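## Task

Undo the knot in the plastic bag's handles, then remove exactly two fruits and set them on open table (not on the bag), leaving the other fruit inside the bag.

## Robot and tools

Robot: two arms with parallel-jaw grippers, left_arm and right_arm, mounted behind the table. left_arm sits on the +y side (about y=+0.34 m), right_arm on the -y side (about y=-0.28 m). Arm names do not match image left/right.

Scene frame: origin at table-top height, midway between the arms, a few cm behind the table's near edge. +x points out over the table, +y toward left_arm, +z up. Reported end_effector_position (metres) and end_effector_quat_wxyz are in this frame. That position is the point between the finger pads, about 1 cm short of the tips. Readings can be off by a few cm, more at long reach.

Gripper axes: fingers point along the gripper's +z, and they open and close along its y axis. Every commanded offset is expressed in these hand axes, taken from the arm's current Hand target, not in the scene frame.

The 14-number row, used by both execute_actions and move: left_arm dx, dy, dz, rx, ry, rz, opening, then right_arm dx, dy, dz, rx, ry, rz, opening. All values lie in [-1, 1]. The first six per arm are offsets from that arm's Hand target, in its own hand axes; 1.0 equals 0.6 m for dx/dy/dz and 180 degrees for rotation. rx, ry, rz form one rotation vector. The opening is absolute, not an offset: +1 fully open (0.093 m), -1 closed. To keep an arm still, give zeros for its six pose numbers and repeat its current opening (a 0 opening is a real command to half-close).

execute_actions(actions, cameras): actions is a list of actions; each action is a list of up to 15 rows, one per 1/30 s step; a short action repeats its last row to fill 15 steps. Every row within an action counts from the Hand target at that action's start, so sending the same offset again moves further. cameras: names, ["all"], or []; by default images appear only with an empty actions list. An empty list also reports the scene number and task.

move(target, speed, blend, opening_speed, grip_force, blocking, cameras): drives each gripper on a straight line to a goal given as offsets in hand axes from the Hand target. target is one 14-number row or a list of up to 15 rows; every row in a list is measured from the same starting Hand targets. speed: m/s, 0.002 to 2.9, default 0.25 (rotation up to twice that in rad/s); one value or one per row. blend: corner-rounding radius in metres, 0 means stop at each row. opening_speed: rate of finger motion on the -1..+1 scale per second, at least 0.2. grip_force: newtons per pad, 10 to 50, one value or one per arm; here the task caps it near 25 to 37 N, and low forces close slowly. blocking=false returns after about 0.5 s while motion continues. Moves do not avoid obstacles or the other arm; total path time is capped at 10 s. The result adds a "move:" line: done, off_target, moving, held, or fault, plus limits such as paced (pose clipped) or held (steps withheld).

wait(seconds 0 to 10, cameras) lets time pass; stop(cameras) brakes a running move; zoom_image(camera, region=[x0,y0,x1,y1] in pixels, at most 504 each way) enlarges part of the newest image from cam_high, cam_left_wrist or cam_right_wrist; read_manual(section="licences") only returns licence text; finished_scene(scene 1 or 2) ends the scene for good.

Cameras: cam_high (504x504) is fixed on a beam behind the arms; cam_left_wrist and cam_right_wrist (672x504) ride on the grippers.

Result lines: Hand target is the last commanded pose after clipping, and the base for the next offsets; the gripper often rests a little short of it, so resend the remainder. Tool commands shows current openings. grip_measured is finger motor position (+1 open, -1 closed); pads meet near -0.94, and each millimetre of object width adds about 0.0208; it may read up to 0.02 high. To hold something, keep sending the closing value; to release, send a value well above the width reading. Joint positions end with the pad gap in metres. Joint velocities, Joint torques (N m, noisy, include arm weight) and Motor temperatures follow. MOTOR HOT appears at 75 °C; at 90 °C the arm folds and idles for the rest of the scene; at 100 °C it goes limp.

Control notes: each step the orientation command is clipped to within 40 degrees of the measured one. Friction and load can leave the hand short, low or tilted; small moves may fail or drift, so check position and orientation after each move. Avoid paths near an arm's own base.

Avoid: fruit or bag leaving the table (fails the task), dropping or flinging objects, fast impacts, pressing hard into the table or the fixtures (bar, plate behind it and a low rail, up to about 3 cm above table height), and any contact or squeezing between the two arms or grippers. Prolonged stretching, pushing against unreachable goals, or holding loads heats motors.

Each tool is called after "Call:" as name(argument=value, ...) on one line, values as JSON.

## Session

Call:
execute_actions(actions=[])

Call:
zoom_image(camera="cam_high", region=[130, 130, 380, 380])

Scene clock: 0.00 s.
left_arm: end_effector_position=(+0.3282, +0.4092, +0.2071) grip_measured=+1.000 end_effector_quat_wxyz=(+0.432, -0.174, +0.881, +0.083) | right_arm: end_effector_position=(+0.4583, -0.1803, +0.1637) grip_measured=+1.000 end_effector_quat_wxyz=(+0.445, -0.185, +0.866, +0.136)
Joint positions: left_arm=[0.045 1.002 0.927 -0.572 -0.219 -0.19 0.093] | right_arm=[0.114 1.66 1.196 -0.185 -0.324 -0.157 0.093]
Joint velocities: within noise
Joint torques (N m): no reading
Motor temperatures (°C): left_arm=[28 38 42 41 27 28 31] | right_arm=[25 35 37 45 28 24 27]
Heat: left arm: 42 °C; right arm: 45 °C.
Hand target: left_arm +0.3301, +0.4108, +0.2217; +0.451, -0.176, +0.871, +0.082 | right_arm +0.4592, -0.1782, +0.1754; +0.455, -0.188, +0.860, +0.136
Tool commands: left_gripper/opening=+1.0 right_gripper/opening=+1.0

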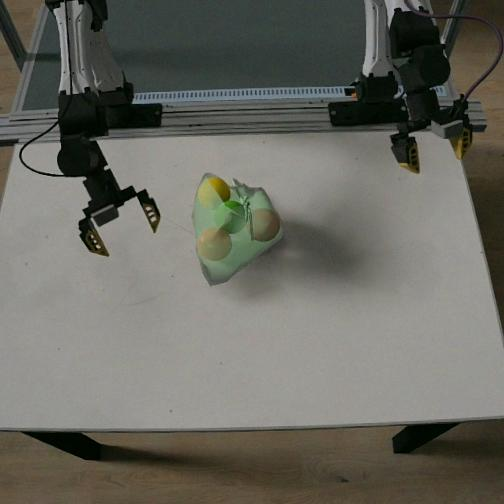

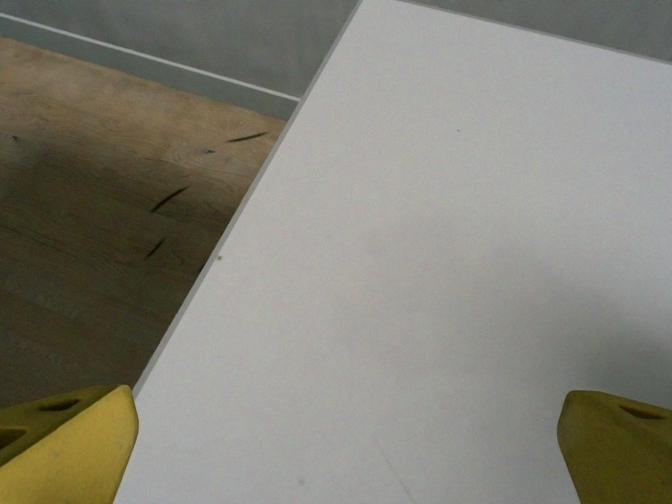

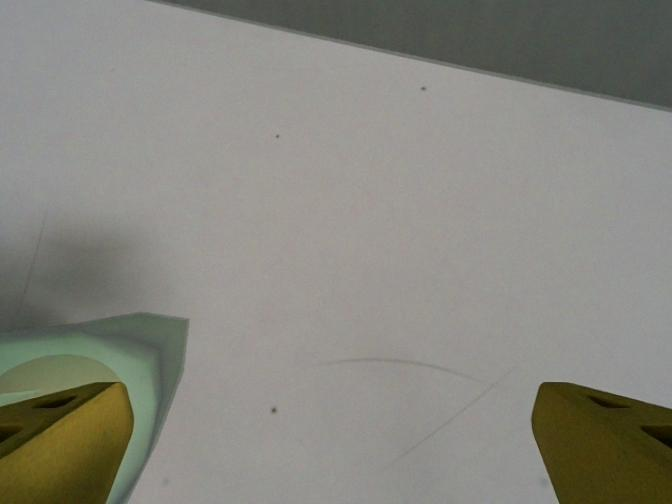

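Scaled by 2.016 from the camera's 504x504 image, which has a finer 720x720 frame.

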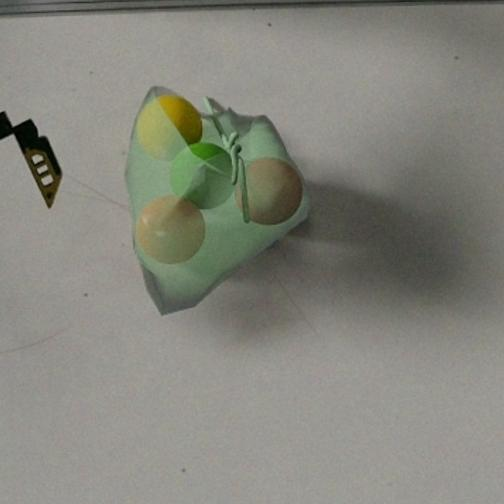

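Call:
move(target=[0,0,0,0.081,0.136,0.096,1,-0.087,0.40,-0.11,0.117,0.140,0.0945,1], cameras=["all"])

Scene clock: 3.10 s.
left_arm: end_effector_position=(+0.3324, +0.4107, +0.2116) grip_measured=+1.000 end_effector_quat_wxyz=(+0.255, -0.007, +0.967, +0.003) | right_arm: end_effector_position=(+0.3294, +0.0231, +0.2707) grip_measured=+1.000 end_effector_quat_wxyz=(+0.285, -0.012, +0.958, +0.033)
Joint positions: left_arm=[0.238 1.34 1.403 -1.102 0.147 0.236 0.093] | right_arm=[0.884 2.099 2.503 -1.532 0.385 0.76 0.093]
Joint torques (N m): left_arm=[0.21 -4.55 8.98 1.05 0.35 0.12] | right_arm=[-0.43 -6.9 6.3 1.01 0.38 0.27]
Heat: left arm: 43 °C; right arm: 45 °C.
Hand target: left_arm +0.3301, +0.4108, +0.2217; +0.259, +0.000, +0.966, +0.000 | right_arm +0.3305, +0.0196, +0.2701; +0.260, +0.000, +0.966, -0.001
Off the commanded pose: left_arm 0.010 m, 1 deg | right_arm 0.004 m, 5 deg.
joint sent to its limit (right arm) — joint 4 (wrist pitch), lower limit. The joint targets are off in position and orientation.
move: off_target (right_arm)
camera_calibration:
cam_left_wrist: T_world_to_cam=[[0.0218143, -0.999697, -0.0114305, 0.408501], [-0.998033, -0.0211029, -0.0590383, 0.387102], [0.0587792, 0.0126959, -0.99819, 0.268652], [0, 0, 0, 1]] pos_world=[0.361638, 0.413135, 0.295689]
cam_right_wrist: T_world_to_cam=[[0.0562937, -0.996576, -0.0605609, 0.0187342], [-0.988663, -0.0471843, -0.142547, 0.403053], [0.139201, 0.0678987, -0.987934, 0.307962], [0, 0, 0, 1]] pos_world=[0.35456, 0.0167775, 0.362835]

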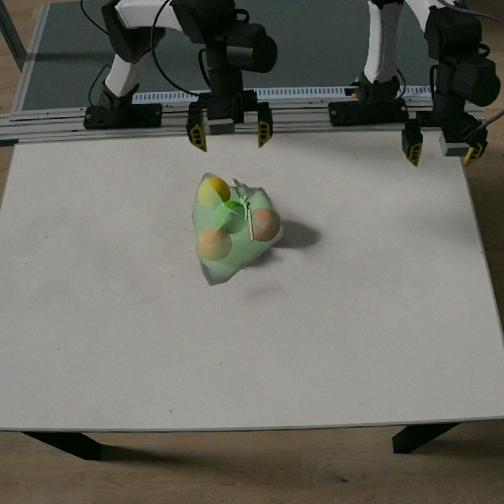

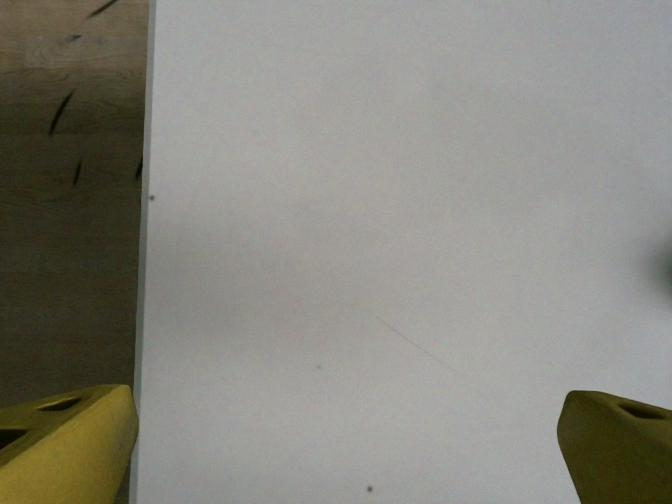

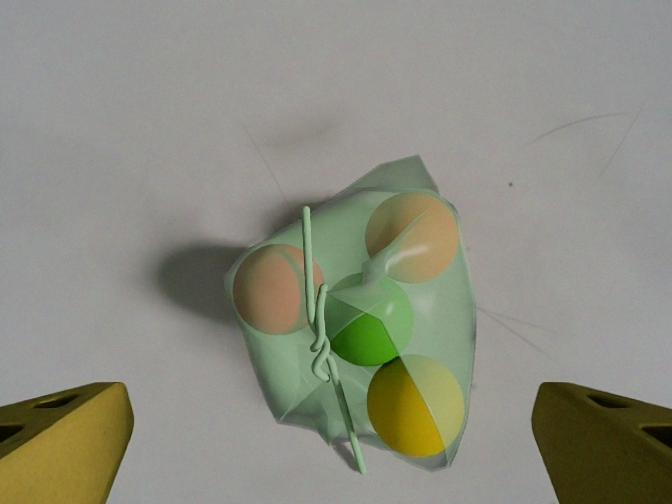

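Call:
zoom_image(camera="cam_right_wrist", region=[200, 180, 500, 490])

Call:
zoom_image(camera="cam_high", region=[170, 150, 310, 290])

Scaled by 1.626 from the camera's 672x504 image, which has a finer 960x720 frame.

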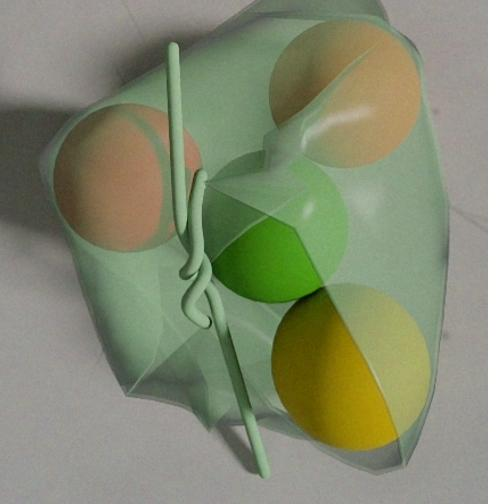

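Scaled by 3.600 from the camera's 504x504 image, which has a finer 720x720 frame.

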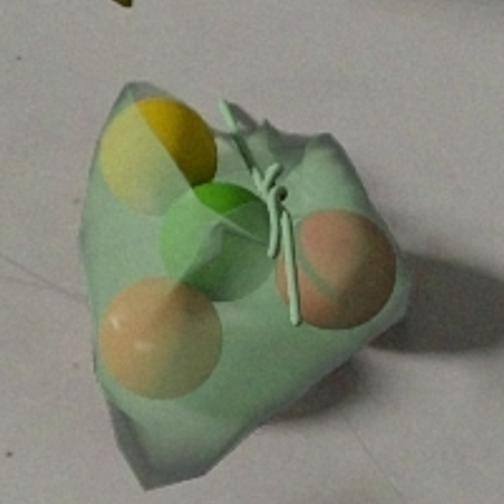

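Call:
move(target=[0,0,0,0,0,0,1,0.05,0.03,0.122,0,0,0,1], cameras=["cam_right_wrist"])

Call:
zoom_image(camera="cam_right_wrist", region=[200, 280, 420, 500])

Scene clock: 5.17 s.
left_arm: end_effector_position=(+0.3323, +0.4107, +0.2116) grip_measured=+1.000 end_effector_quat_wxyz=(+0.255, -0.007, +0.967, +0.003) | right_arm: end_effector_position=(+0.3390, +0.0344, +0.1935) grip_measured=+1.000 end_effector_quat_wxyz=(+0.253, -0.005, +0.967, -0.001)
Joint positions: left_arm=[0.238 1.34 1.403 -1.102 0.147 0.236 0.093] | right_arm=[0.884 2.099 2.195 -1.329 0.387 0.796 0.093]
Joint torques (N m): left_arm=[0.28 -4.55 9.11 1.06 0.31 0.15] | right_arm=[0.09 -8.36 4.79 1.36 0.36 0.24]
Heat: left arm: 43 °C; right arm: 45 °C.
Hand target: left_arm +0.3300, +0.4107, +0.2216; +0.259, +0.000, +0.966, +0.000 | right_arm +0.3413, +0.0375, +0.1917; +0.260, +0.000, +0.966, -0.001
Off the commanded pose: left_arm 0.010 m, 1 deg | right_arm 0.004 m, 1 deg.
move: done
camera_calibration:
cam_right_wrist: T_world_to_cam=[[0.0231565, -0.999732, -0.000436558, 0.0244663], [-0.997002, -0.023061, -0.0738617, 0.390774], [0.0738318, 0.00214563, -0.997268, 0.255775], [0, 0, 0, 1]] pos_world=[0.370151, 0.0329225, 0.28395]
Images, in order (width x height): cam_right_wrist 672x504.

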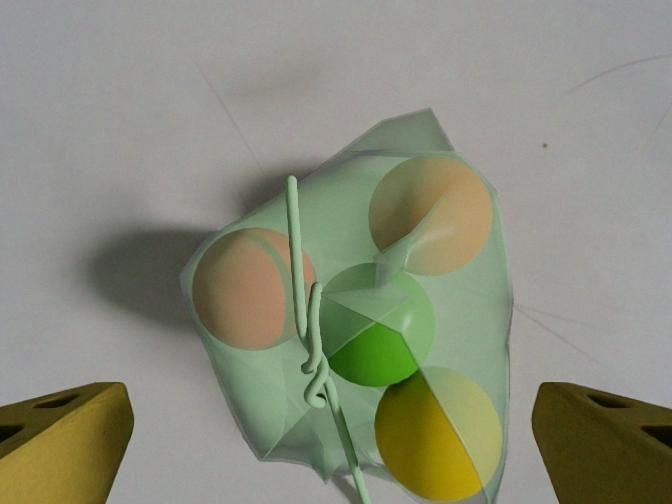

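Scaled by 2.291 from the camera's 672x504 image, which has a finer 960x720 frame.

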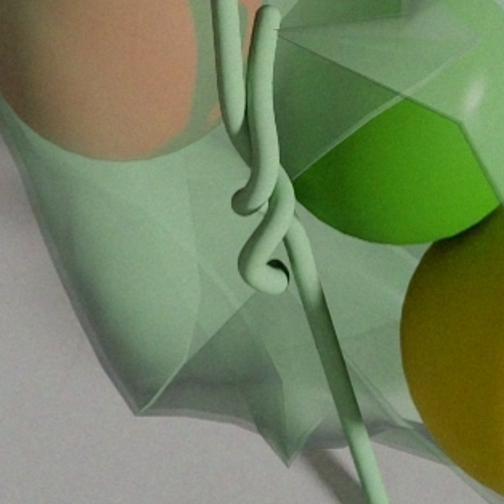

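Call:
move(target=[[0,0,0,0,0,0,1,0.08,-0.267,-0.16,0,0,0,1],[-0.082,-0.597,0.109,0,0,0,-0.3,0.08,-0.267,-0.16,0,0,0,1]], cameras=["all"])

Call:
zoom_image(camera="cam_left_wrist", region=[200, 250, 480, 504])

Scene clock: 10.80 s.
left_arm: end_effector_position=(+0.4066, +0.0513, +0.1807) grip_measured=-0.298 end_effector_quat_wxyz=(+0.253, +0.008, +0.967, -0.004) | right_arm: end_effector_position=(+0.2594, -0.1197, +0.2528) grip_measured=+1.000 end_effector_quat_wxyz=(+0.274, +0.009, +0.962, -0.001)
Joint positions: left_arm=[-0.813 2.077 2.156 -1.223 -0.353 -0.666 0.031] | right_arm=[0.753 1.442 1.629 -1.341 0.373 0.682 0.093]
Joint torques (N m): left_arm=[-0.5 -11.15 8.68 0.84 -0.24 -0.32] | right_arm=[-0.31 -4.74 4.55 0.98 -0.03 0.04]
Heat: left arm: 44 °C; right arm: 45 °C.
Hand target: left_arm +0.4055, +0.0526, +0.1899; +0.259, +0.000, +0.966, +0.000 | right_arm +0.2516, -0.1226, +0.2508; +0.260, +0.000, +0.966, -0.001
Off the commanded pose: left_arm 0.009 m, 1 deg | right_arm 0.009 m, 2 deg.
move: done
camera_calibration:
cam_left_wrist: T_world_to_cam=[[-0.0106365, -0.99992, -0.00687973, 0.0596303], [-0.998412, 0.0110005, -0.0552452, 0.449579], [0.0553164, 0.0062812, -0.998449, 0.239819], [0, 0, 0, 1]] pos_world=[0.436233, 0.0531736, 0.264694]
cam_right_wrist: T_world_to_cam=[[-0.00353888, -0.999963, -0.00783734, -0.118968], [-0.993088, 0.0044338, -0.117287, 0.325435], [0.117317, 0.00736811, -0.993067, 0.309448], [0, 0, 0, 1]] pos_world=[0.286461, -0.122687, 0.344539]

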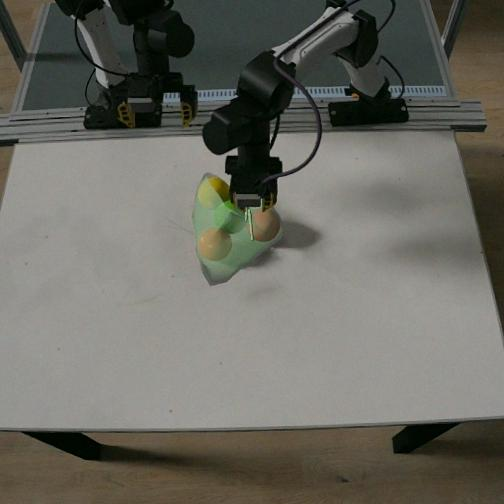

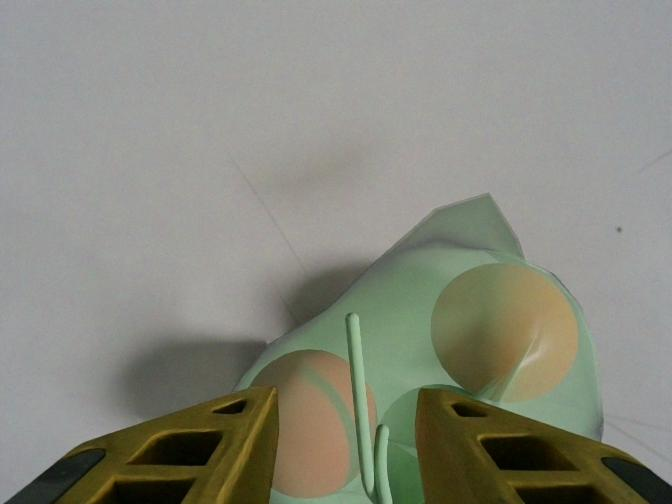

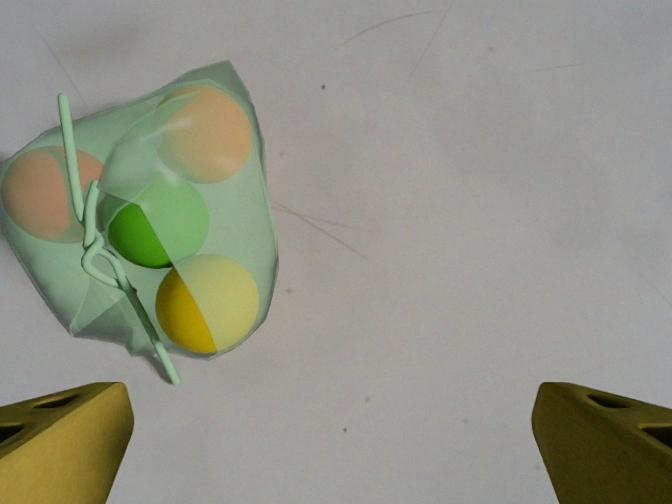

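Scaled by 1.800 from the camera's 672x504 image, which has a finer 960x720 frame.

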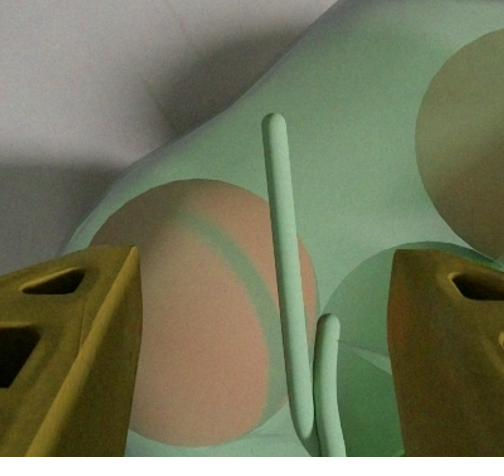

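Call:
move(target=[0.058,-0.003,0.113,0,0,0,-0.3,0,0,0,0,0,0,1], speed=0.12, cameras=["cam_left_wrist","cam_right_wrist"])

Call:
zoom_image(camera="cam_left_wrist", region=[200, 250, 480, 504])

Call:
zoom_image(camera="cam_right_wrist", region=[0, 50, 250, 300])

Scene clock: 12.57 s.
left_arm: end_effector_position=(+0.4014, +0.0540, +0.0926) grip_measured=-0.298 end_effector_quat_wxyz=(+0.227, +0.015, +0.974, +0.021) | right_arm: end_effector_position=(+0.2594, -0.1197, +0.2528) grip_measured=+1.000 end_effector_quat_wxyz=(+0.274, +0.009, +0.962, -0.001)
Joint positions: left_arm=[-0.813 2.077 1.826 -0.967 -0.354 -0.666 0.031] | right_arm=[0.753 1.442 1.629 -1.341 0.373 0.682 0.093]
Joint torques (N m): left_arm=[0.01 -15.3 5.89 1.41 -0.19 -0.24] | right_arm=[-0.44 -4.66 4.57 0.95 -0.01 -0.02]
Heat: left arm: 44 °C; right arm: 45 °C.
Hand target: left_arm +0.4092, +0.0507, +0.1137; +0.259, +0.000, +0.966, +0.000 | right_arm +0.2516, -0.1226, +0.2508; +0.260, +0.000, +0.966, -0.001
Off the commanded pose: left_arm 0.023 m, 5 deg | right_arm 0.009 m, 2 deg.
move: off_target (left_arm)
camera_calibration:
cam_left_wrist: T_world_to_cam=[[-0.013384, -0.998258, -0.057454, 0.0673972], [-0.999907, 0.0135221, -0.00201703, 0.435008], [0.00279042, 0.0574217, -0.998346, 0.170425], [0, 0, 0, 1]] pos_world=[0.435394, 0.0516115, 0.174893]
cam_right_wrist: T_world_to_cam=[[-0.00353888, -0.999963, -0.00783734, -0.118968], [-0.993088, 0.0044338, -0.117287, 0.325435], [0.117317, 0.00736811, -0.993067, 0.309448], [0, 0, 0, 1]] pos_world=[0.286461, -0.122687, 0.344539]
Images, in order (width x height): cam_left_wrist 672x504, cam_right_wrist 672x504.

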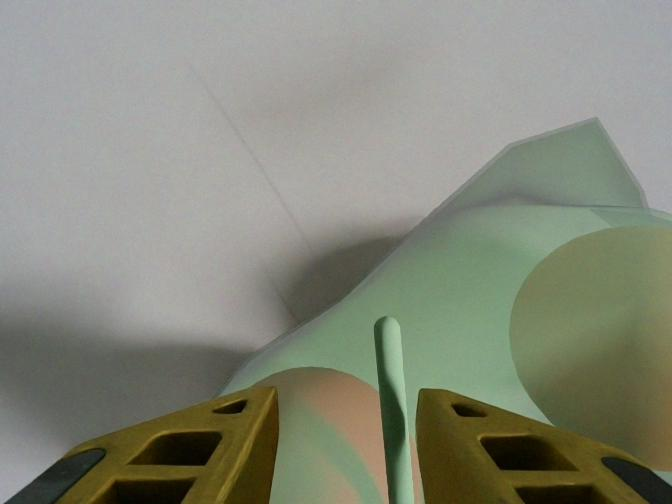

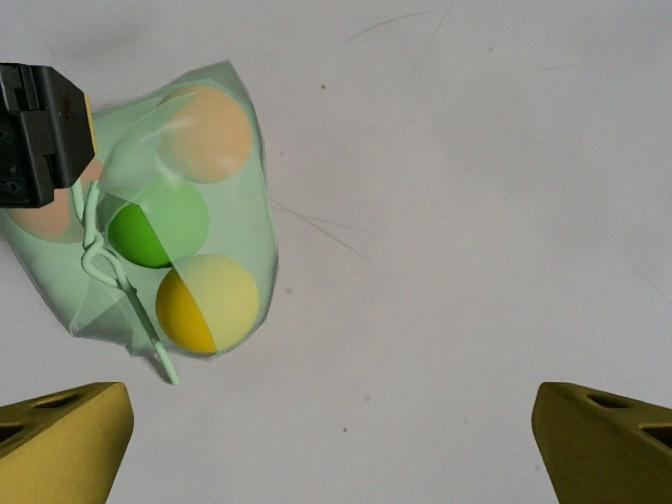

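Scaled by 1.800 from the camera's 672x504 image, which has a finer 960x720 frame.

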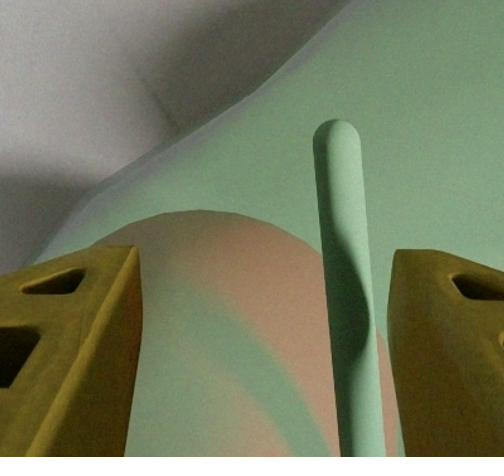

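Scaled by 2.016 from the camera's 672x504 image, which has a finer 960x720 frame.

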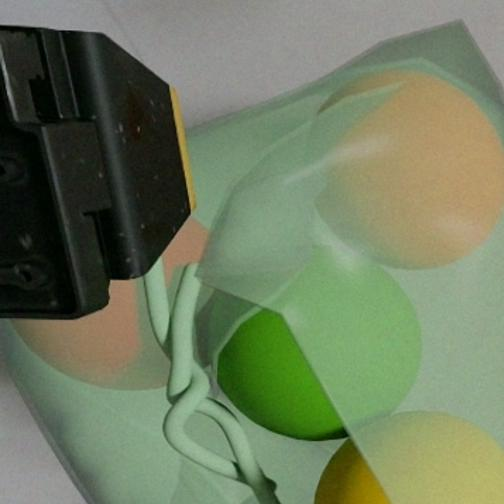

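Call:
move(target=[0,0,0,0,0,0,-1,0,0,0,0,0,0,1], opening_speed=0.6)

Call:
move(target=[-0.017,0.042,-0.03,0,0,0,-1,0,0,0,0,0,0,1], speed=0.08, cameras=["all"])

Call:
zoom_image(camera="cam_right_wrist", region=[0, 50, 250, 300])

Scene clock: 14.37 s.
left_arm: end_effector_position=(+0.4014, +0.0540, +0.0927) grip_measured=-0.977 end_effector_quat_wxyz=(+0.227, +0.015, +0.973, +0.021) | right_arm: end_effector_position=(+0.2594, -0.1197, +0.2528) grip_measured=+1.000 end_effector_quat_wxyz=(+0.274, +0.009, +0.962, -0.001)
Joint positions: left_arm=[-0.813 2.077 1.826 -0.967 -0.354 -0.666 0] | right_arm=[0.753 1.442 1.629 -1.341 0.373 0.682 0.093]
Joint torques (N m): left_arm=[-0.03 -15.34 5.76 1.38 -0.19 -0.25] | right_arm=[-0.36 -4.77 4.74 0.95 -0.04 0.06]
Heat: left arm: 45 °C; right arm: 45 °C.
Hand target: left_arm +0.4092, +0.0507, +0.1137; +0.259, +0.000, +0.966, +0.000 | right_arm +0.2516, -0.1226, +0.2508; +0.260, +0.000, +0.966, -0.001
Off the commanded pose: left_arm 0.023 m, 5 deg | right_arm 0.009 m, 2 deg.
move: off_target (left_arm)

Scene clock: 15.47 s.
left_arm: end_effector_position=(+0.4090, +0.0772, +0.1124) grip_measured=-0.977 end_effector_quat_wxyz=(+0.240, -0.006, +0.971, +0.016) | right_arm: end_effector_position=(+0.2594, -0.1197, +0.2528) grip_measured=+1.000 end_effector_quat_wxyz=(+0.274, +0.009, +0.962, -0.001)
Joint positions: left_arm=[-0.767 2.011 1.796 -0.966 -0.354 -0.656 0] | right_arm=[0.753 1.442 1.629 -1.341 0.373 0.682 0.093]
Joint torques (N m): left_arm=[-0.25 -15.54 5.93 1.22 -0.02 0.14] | right_arm=[-0.36 -4.68 4.64 0.95 -0.04 0.03]
Heat: left arm: 45 °C; right arm: 45 °C.
Hand target: left_arm +0.4090, +0.0759, +0.1344; +0.259, +0.000, +0.966, +0.000 | right_arm +0.2516, -0.1226, +0.2508; +0.260, +0.000, +0.966, -0.001
Off the commanded pose: left_arm 0.022 m, 3 deg | right_arm 0.009 m, 2 deg.
move: off_target (left_arm)
camera_calibration:
cam_left_wrist: T_world_to_cam=[[0.0260225, -0.998895, -0.0391265, 0.0735902], [-0.999282, -0.0249139, -0.028559, 0.448152], [0.0275527, 0.0398415, -0.998826, 0.180077], [0, 0, 0, 1]] pos_world=[0.440954, 0.0774996, 0.195543]
cam_right_wrist: T_world_to_cam=[[-0.00353888, -0.999963, -0.00783734, -0.118968], [-0.993088, 0.0044338, -0.117287, 0.325435], [0.117317, 0.00736811, -0.993067, 0.309448], [0, 0, 0, 1]] pos_world=[0.286461, -0.122687, 0.344539]

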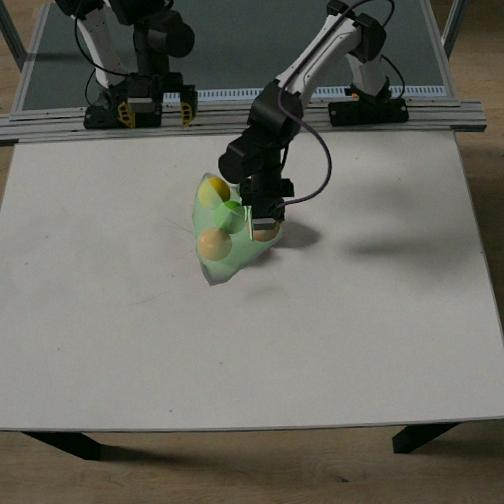

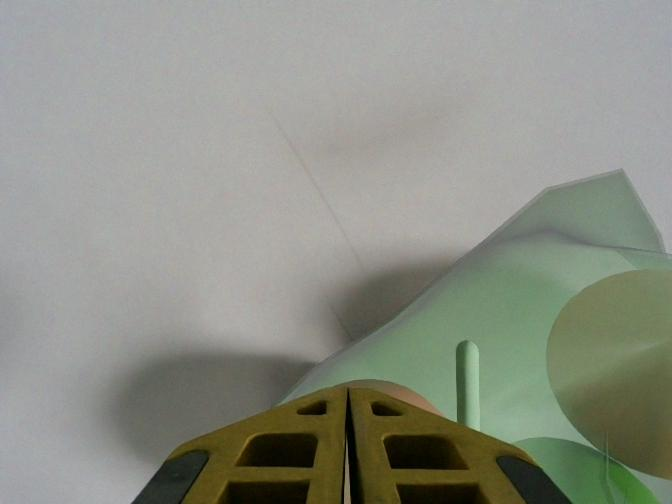

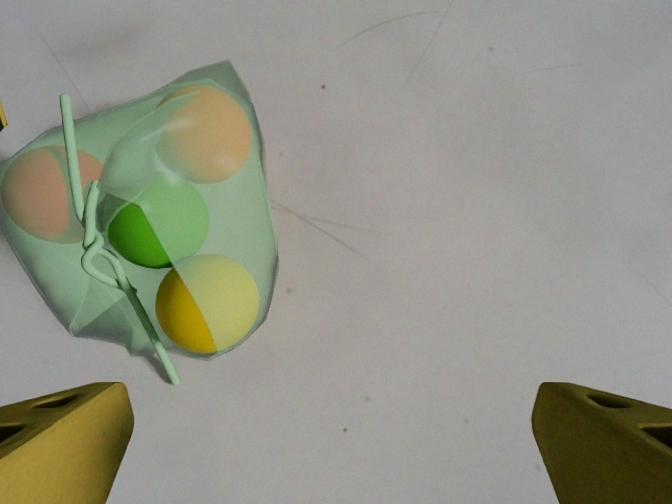

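Scaled by 2.016 from the camera's 672x504 image, which has a finer 960x720 frame.

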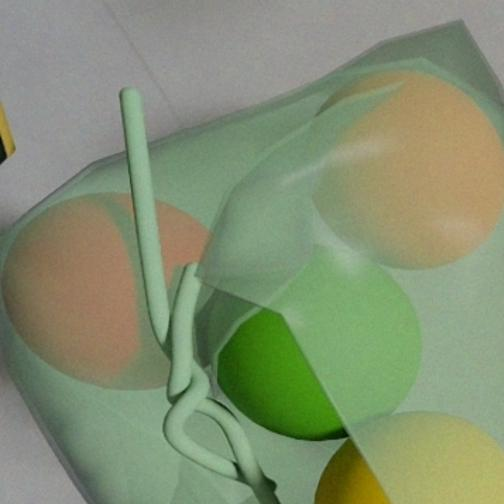

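Call:
move(target=[[-0.015,-0.048,-0.025,0,0,0,-0.3,0,0,0,0,0,0,1],[0.023,-0.048,0.067,0,0,0,-0.3,0,0,0,0,0,0,1]], speed=0.1, cameras=["cam_left_wrist"])

Call:
move(target=[0,0,0,0,0,0,-1,0,0,0,0,0,0,1], opening_speed=0.6, cameras=["cam_left_wrist"])

Scene clock: 18.37 s.
left_arm: end_effector_position=(+0.4097, +0.0525, +0.0853) grip_measured=-0.302 end_effector_quat_wxyz=(+0.239, +0.007, +0.971, +0.013) | right_arm: end_effector_position=(+0.2594, -0.1197, +0.2528) grip_measured=+1.000 end_effector_quat_wxyz=(+0.274, +0.009, +0.962, -0.001)
Joint positions: left_arm=[-0.804 2.084 1.797 -0.901 -0.356 -0.666 0.031] | right_arm=[0.753 1.442 1.629 -1.341 0.373 0.682 0.093]
Joint torques (N m): left_arm=[-0.24 -12.01 6.06 1.49 -0.13 -0.13] | right_arm=[-0.59 -4.7 4.57 0.97 -0.04 0.03]
Heat: left arm: 45 °C; right arm: 45 °C.
Hand target: left_arm +0.4172, +0.0470, +0.0927; +0.259, +0.000, +0.966, +0.000 | right_arm +0.2516, -0.1226, +0.2508; +0.260, +0.000, +0.966, -0.001
Off the commanded pose: left_arm 0.012 m, 3 deg | right_arm 0.009 m, 2 deg.
move: off_target (left_arm)
camera_calibration:
cam_left_wrist: T_world_to_cam=[[-0.00142656, -0.99928, -0.0379037, 0.0590189], [-0.999656, 0.0024174, -0.0261079, 0.445874], [0.0261808, 0.0378534, -0.99894, 0.154733], [0, 0, 0, 1]] pos_world=[0.441753, 0.0520414, 0.168447]
Images, in order (width x height): cam_left_wrist 672x504.

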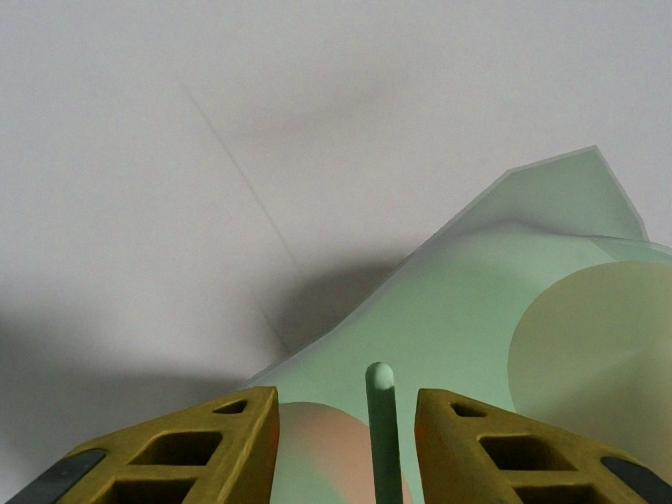

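Scene clock: 20.03 s.
left_arm: end_effector_position=(+0.4098, +0.0525, +0.0854) grip_measured=-0.910 end_effector_quat_wxyz=(+0.239, +0.007, +0.971, +0.012) | right_arm: end_effector_position=(+0.2594, -0.1197, +0.2528) grip_measured=+1.000 end_effector_quat_wxyz=(+0.274, +0.009, +0.962, -0.001)
Joint positions: left_arm=[-0.804 2.084 1.797 -0.9 -0.356 -0.666 0.001] | right_arm=[0.753 1.442 1.629 -1.341 0.373 0.682 0.093]
Joint torques (N m): left_arm=[-0.09 -12.03 6.17 1.47 -0.15 -0.16] | right_arm=[-0.46 -4.83 4.57 0.99 0 0.02]
Heat: left arm: 45 °C; right arm: 45 °C.
Hand target: left_arm +0.4171, +0.0471, +0.0927; +0.259, +0.000, +0.966, +0.000 | right_arm +0.2516, -0.1226, +0.2508; +0.260, +0.000, +0.966, -0.001
Off the commanded pose: left_arm 0.012 m, 3 deg | right_arm 0.009 m, 2 deg.
move: off_target (left_arm)
camera_calibration:
cam_left_wrist: T_world_to_cam=[[-0.00143132, -0.999292, -0.0376045, 0.0589705], [-0.999648, 0.00242561, -0.0264084, 0.446021], [0.0264809, 0.0375534, -0.998944, 0.154614], [0, 0, 0, 1]] pos_world=[0.441854, 0.0520406, 0.168446]
Images, in order (width x height): cam_left_wrist 672x504.

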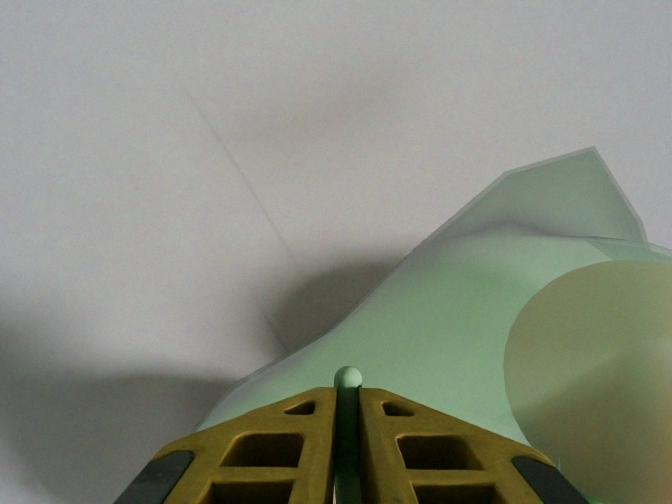

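Call:
move(target=[-0.017,0.05,-0.03,0,0,0,-1,0,0,0,0,0,0,1], speed=0.06, cameras=["all"])

Call:
zoom_image(camera="cam_right_wrist", region=[0, 50, 250, 300])

Scene clock: 21.43 s.
left_arm: end_effector_position=(+0.4149, +0.0816, +0.0895) grip_measured=-0.910 end_effector_quat_wxyz=(+0.237, -0.005, +0.971, +0.024) | right_arm: end_effector_position=(+0.2594, -0.1197, +0.2528) grip_measured=+1.000 end_effector_quat_wxyz=(+0.274, +0.009, +0.962, -0.001)
Joint positions: left_arm=[-0.751 2.035 1.742 -0.899 -0.356 -0.641 0.001] | right_arm=[0.753 1.442 1.629 -1.341 0.373 0.682 0.093]
Joint torques (N m): left_arm=[-0.23 -16.09 5.93 1.31 0.05 0.16] | right_arm=[-0.42 -4.7 4.82 0.99 -0.02 0.01]
Motor temperatures (°C): left_arm=[27 43 45 41 27 27 31] | right_arm=[25 36 38 45 28 24 27]
Heat: left arm: 45 °C; right arm: 45 °C.
Hand target: left_arm +0.4170, +0.0771, +0.1134; +0.259, +0.000, +0.966, +0.000 | right_arm +0.2516, -0.1226, +0.2508; +0.260, +0.000, +0.966, -0.001
Off the commanded pose: left_arm 0.024 m, 4 deg | right_arm 0.009 m, 2 deg.
move: off_target (left_arm)
camera_calibration:
cam_left_wrist: T_world_to_cam=[[0.0284255, -0.998136, -0.0539984, 0.0772802], [-0.999374, -0.0272403, -0.0225591, 0.453149], [0.0210461, 0.0546059, -0.998286, 0.158333], [0, 0, 0, 1]] pos_world=[0.447336, 0.0808342, 0.172457]
cam_right_wrist: T_world_to_cam=[[-0.00353888, -0.999963, -0.00783734, -0.118968], [-0.993088, 0.0044338, -0.117287, 0.325435], [0.117317, 0.00736811, -0.993067, 0.309448], [0, 0, 0, 1]] pos_world=[0.286461, -0.122687, 0.344539]

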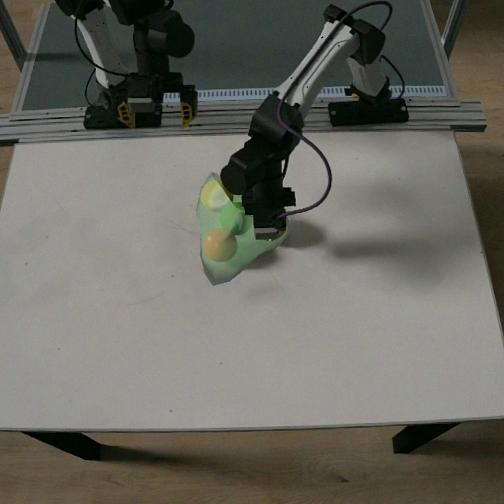

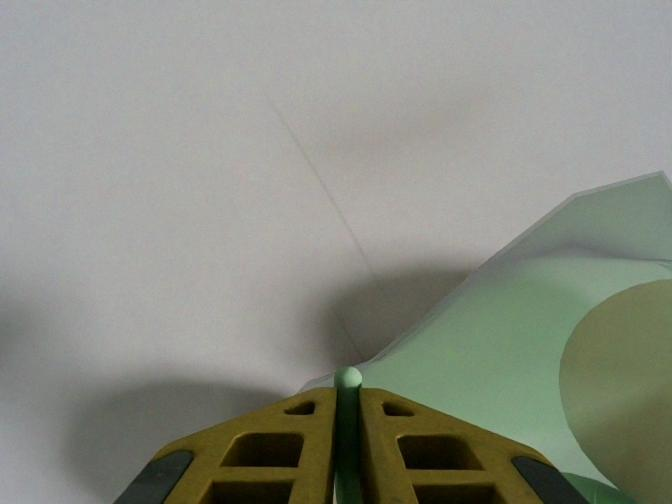

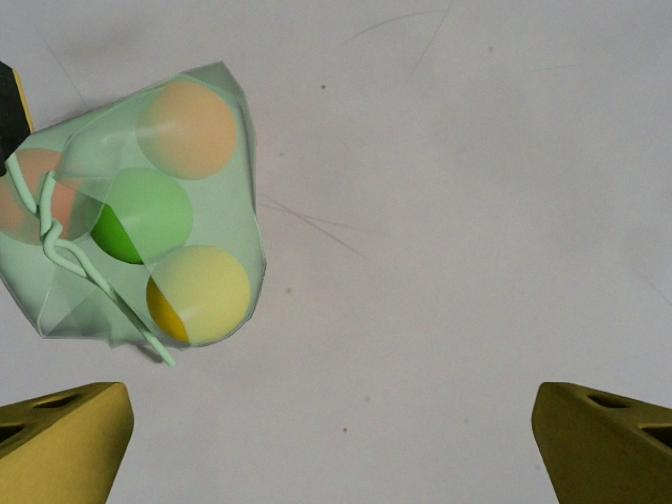

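Scaled by 2.016 from the camera's 672x504 image, which has a finer 960x720 frame.

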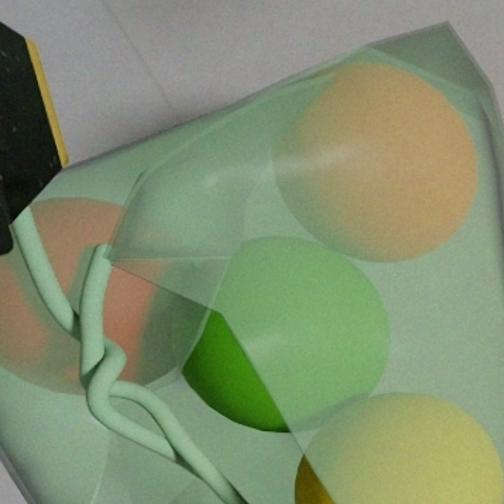

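Call:
move(target=[[0,0,0,0.168,0,-0.097,-1,0,0,0,-0.096,0,0.056,-0.4],[0,0,0,0.168,0,-0.097,-1,-0.059,0.272,0.2075,-0.096,0,0.056,-0.4]], speed=0.15, cameras=["all"])

Call:
zoom_image(camera="cam_right_wrist", region=[200, 280, 450, 500])

Scene clock: 27.37 s.
left_arm: end_effector_position=(+0.4102, +0.0839, +0.0838) grip_measured=-0.910 end_effector_quat_wxyz=(+0.216, -0.077, +0.939, -0.256) | right_arm: end_effector_position=(+0.3365, +0.0320, +0.1504) grip_measured=-0.397 end_effector_quat_wxyz=(+0.238, +0.039, +0.958, +0.156)
Joint positions: left_arm=[-0.573 1.791 1.262 -0.344 0.159 -0.733 0.001] | right_arm=[0.798 1.832 1.595 -0.779 0.138 0.83 0.026]
Joint torques (N m): left_arm=[-0.06 -13.85 6.16 2.11 0.3 -0.28] | right_arm=[0.44 -6.45 8.36 1.83 0.25 0.24]
Heat: left arm: 45 °C; right arm: 45 °C.
Hand target: left_arm +0.4170, +0.0771, +0.1134; +0.247, -0.078, +0.921, -0.290 | right_arm +0.3448, +0.0405, +0.1607; +0.256, +0.045, +0.951, +0.167
Off the commanded pose: left_arm 0.031 m, 6 deg | right_arm 0.016 m, 3 deg.
move: off_target (left_arm, right_arm)
camera_calibration:
cam_left_wrist: T_world_to_cam=[[0.0401178, -0.861627, 0.505955, 0.0161949], [-0.999182, -0.0371438, 0.0159716, 0.445888], [0.00503151, -0.506182, -0.862412, 0.194822], [0, 0, 0, 1]] pos_world=[0.443893, 0.129131, 0.152701]
cam_right_wrist: T_world_to_cam=[[0.0130588, -0.946686, -0.321894, 0.0722125], [-0.998657, 0.00379359, -0.0516709, 0.381379], [0.0501373, 0.322136, -0.945365, 0.202901], [0, 0, 0, 1]] pos_world=[0.369751, 0.00155398, 0.234766]

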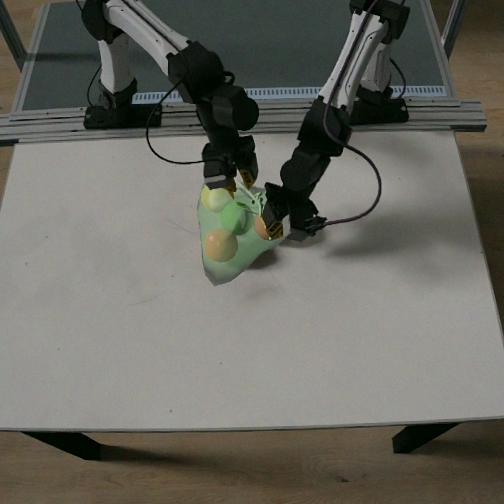

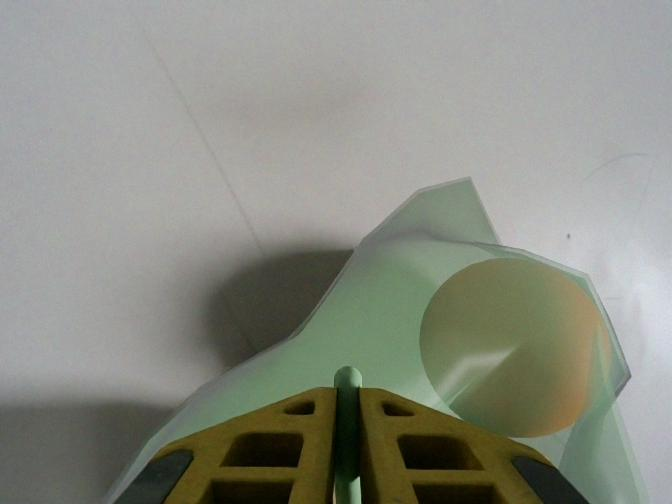

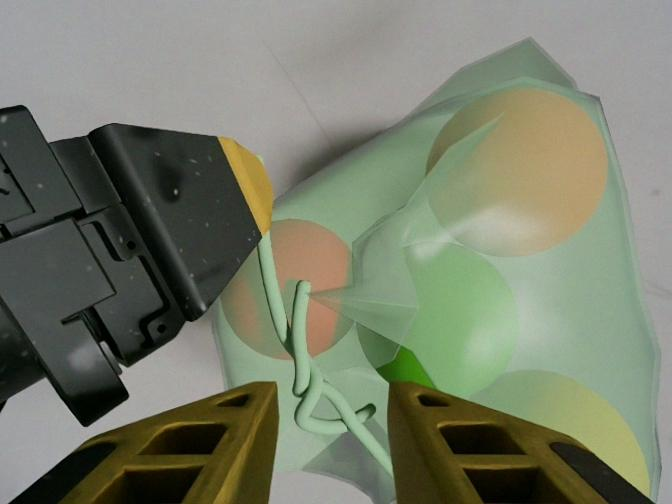

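Scaled by 2.016 from the camera's 672x504 image, which has a finer 960x720 frame.

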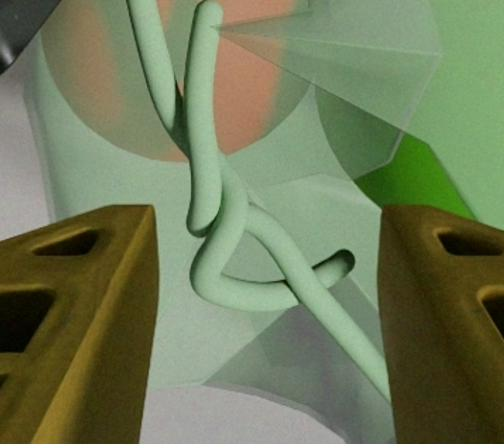

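Call:
move(target=[0,0,0,0,0,0,-1,0.017,0.012,0.063,0,0,0,-0.6], speed=0.1, cameras=["cam_right_wrist"])

Call:
zoom_image(camera="cam_right_wrist", region=[200, 260, 470, 500])

Scene clock: 28.93 s.
left_arm: end_effector_position=(+0.4103, +0.0838, +0.0839) grip_measured=-0.910 end_effector_quat_wxyz=(+0.216, -0.077, +0.939, -0.257) | right_arm: end_effector_position=(+0.3493, +0.0512, +0.1233) grip_measured=-0.597 end_effector_quat_wxyz=(+0.242, +0.041, +0.956, +0.158)
Joint positions: left_arm=[-0.573 1.791 1.262 -0.344 0.159 -0.734 0.001] | right_arm=[0.81 1.918 1.595 -0.686 0.148 0.843 0.017]
Joint torques (N m): left_arm=[-0.16 -13.83 6.06 2.09 0.3 -0.26] | right_arm=[0.57 -6.94 7.2 1.98 0.25 0.23]
Heat: left arm: 45 °C; right arm: 45 °C.
Hand target: left_arm +0.4170, +0.0771, +0.1134; +0.247, -0.078, +0.921, -0.290 | right_arm +0.3549, +0.0602, +0.1277; +0.256, +0.045, +0.951, +0.167
Off the commanded pose: left_arm 0.031 m, 6 deg | right_arm 0.011 m, 2 deg.
move: off_target (left_arm, right_arm)
camera_calibration:
cam_right_wrist: T_world_to_cam=[[0.0118765, -0.944985, -0.326899, 0.0823307], [-0.99822, 0.00790511, -0.059118, 0.393186], [0.0584498, 0.327019, -0.943208, 0.167087], [0, 0, 0, 1]] pos_world=[0.381742, 0.0200526, 0.207756]
Images, in order (width x height): cam_right_wrist 672x504.

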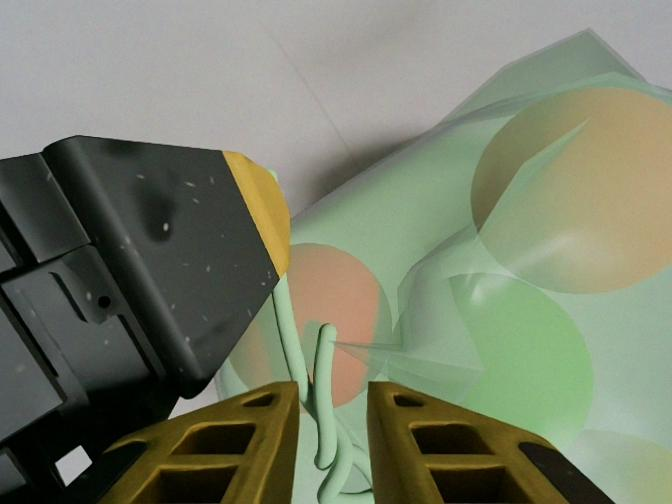

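Scaled by 1.867 from the camera's 672x504 image, which has a finer 960x720 frame.

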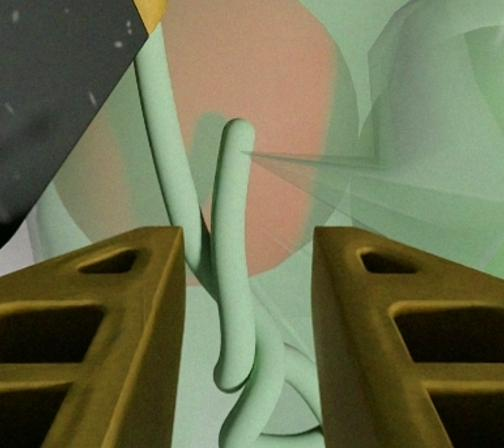

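Call:
move(target=[0,0,0,0,0,0,-1,-0.012,0.004,0.045,0,0,0,-0.7], speed=0.06, cameras=["cam_right_wrist"])

Call:
zoom_image(camera="cam_right_wrist", region=[200, 260, 470, 500])

Scene clock: 30.17 s.
left_arm: end_effector_position=(+0.4125, +0.0885, +0.0827) grip_measured=-0.910 end_effector_quat_wxyz=(+0.217, -0.082, +0.939, -0.255) | right_arm: end_effector_position=(+0.3584, +0.0618, +0.1041) grip_measured=-0.698 end_effector_quat_wxyz=(+0.237, +0.040, +0.958, +0.153)
Joint positions: left_arm=[-0.563 1.791 1.259 -0.343 0.159 -0.734 0.001] | right_arm=[0.812 1.99 1.626 -0.658 0.148 0.843 0.012]
Joint torques (N m): left_arm=[-1.01 -13.89 6.42 2.1 0.34 -0.3] | right_arm=[-0.76 -6.61 8.23 2.06 0.11 0.11]
Heat: left arm: 45 °C; right arm: 46 °C.
Hand target: left_arm +0.4170, +0.0771, +0.1134; +0.247, -0.078, +0.921, -0.290 | right_arm +0.3747, +0.0691, +0.1099; +0.256, +0.045, +0.951, +0.167
Off the commanded pose: left_arm 0.033 m, 6 deg | right_arm 0.019 m, 3 deg.
move: off_target (left_arm, right_arm)
camera_calibration:
cam_right_wrist: T_world_to_cam=[[0.0101557, -0.948225, -0.317438, 0.0858035], [-0.998759, 0.00586289, -0.0494661, 0.400404], [0.0487661, 0.317547, -0.946988, 0.149455], [0, 0, 0, 1]] pos_world=[0.391747, 0.0315544, 0.188576]
Images, in order (width x height): cam_right_wrist 672x504.

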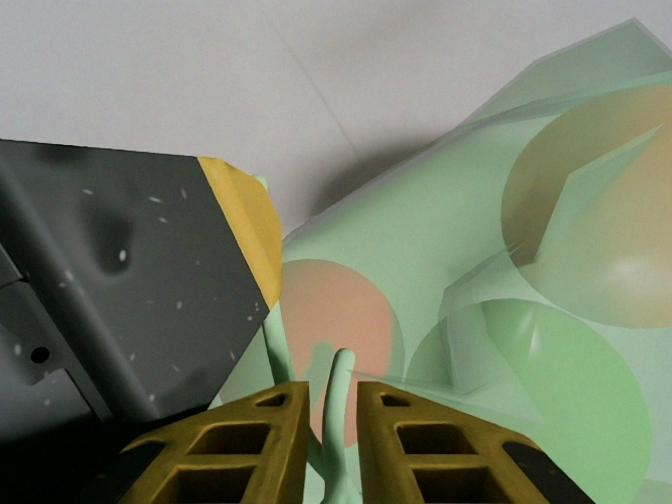

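Scaled by 1.867 from the camera's 672x504 image, which has a finer 960x720 frame.

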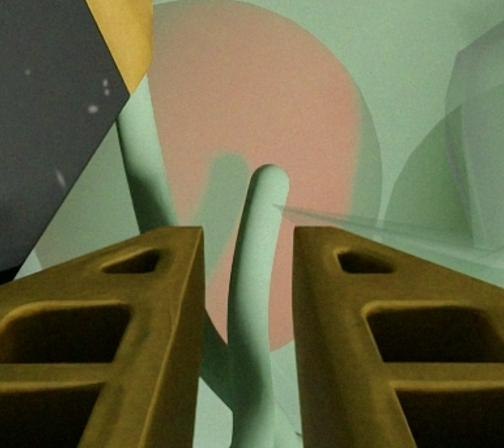

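Call:
move(target=[[0,0,0,0,0,0,-1,0,0,0.014,0,0,0,-0.7],[0,0,0,0,0,0,-1,0,0,0.014,0,0,0,-1]], speed=0.06, cameras=["cam_right_wrist"])

Call:
zoom_image(camera="cam_right_wrist", region=[200, 260, 470, 500])

Scene clock: 32.10 s.
left_arm: end_effector_position=(+0.4135, +0.0897, +0.0834) grip_measured=-0.910 end_effector_quat_wxyz=(+0.219, -0.084, +0.938, -0.253) | right_arm: end_effector_position=(+0.3687, +0.0623, +0.0969) grip_measured=-0.975 end_effector_quat_wxyz=(+0.241, +0.047, +0.957, +0.155)
Joint positions: left_arm=[-0.561 1.789 1.259 -0.342 0.154 -0.734 0.001] | right_arm=[0.798 2.019 1.635 -0.63 0.148 0.843 0]
Joint torques (N m): left_arm=[-1.35 -13.9 6.41 2.12 0.35 -0.25] | right_arm=[-0.27 -7.36 8.08 1.95 0.11 0.03]
Heat: left arm: 45 °C; right arm: 46 °C.
Hand target: left_arm +0.4170, +0.0771, +0.1134; +0.247, -0.078, +0.921, -0.290 | right_arm +0.3790, +0.0716, +0.1031; +0.256, +0.045, +0.951, +0.167
Off the commanded pose: left_arm 0.033 m, 6 deg | right_arm 0.015 m, 2 deg.
move: off_target (left_arm, right_arm); target 2's new opening was sent with right_arm's hand 0.019 m and 3 deg from that target
camera_calibration:
cam_right_wrist: T_world_to_cam=[[-0.00114613, -0.946447, -0.322859, 0.0885928], [-0.998299, 0.0199009, -0.0547948, 0.40975], [0.0582855, 0.322247, -0.94486, 0.137914], [0, 0, 0, 1]] pos_world=[0.401116, 0.0312517, 0.181364]
Images, in order (width x height): cam_right_wrist 672x504.

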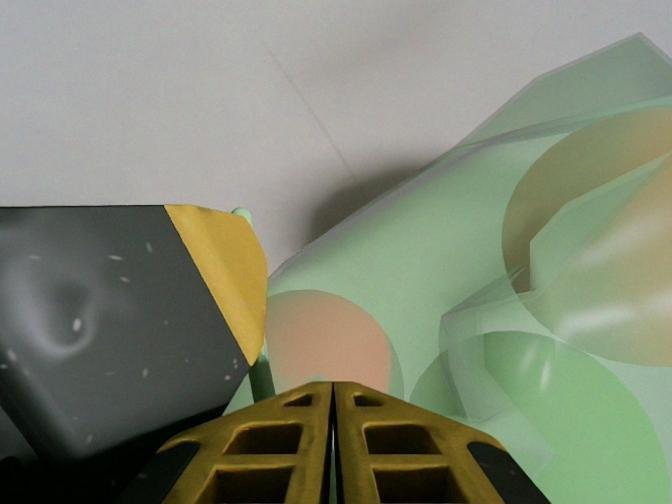

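Scaled by 1.867 from the camera's 672x504 image, which has a finer 960x720 frame.

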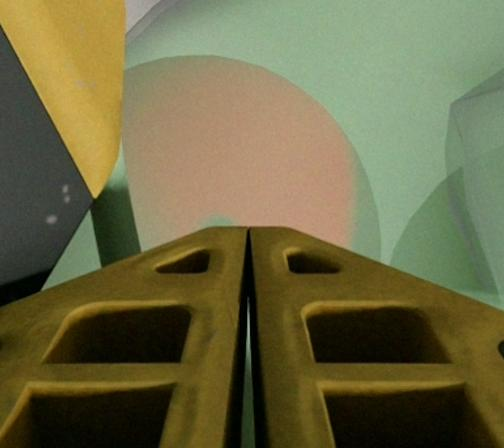

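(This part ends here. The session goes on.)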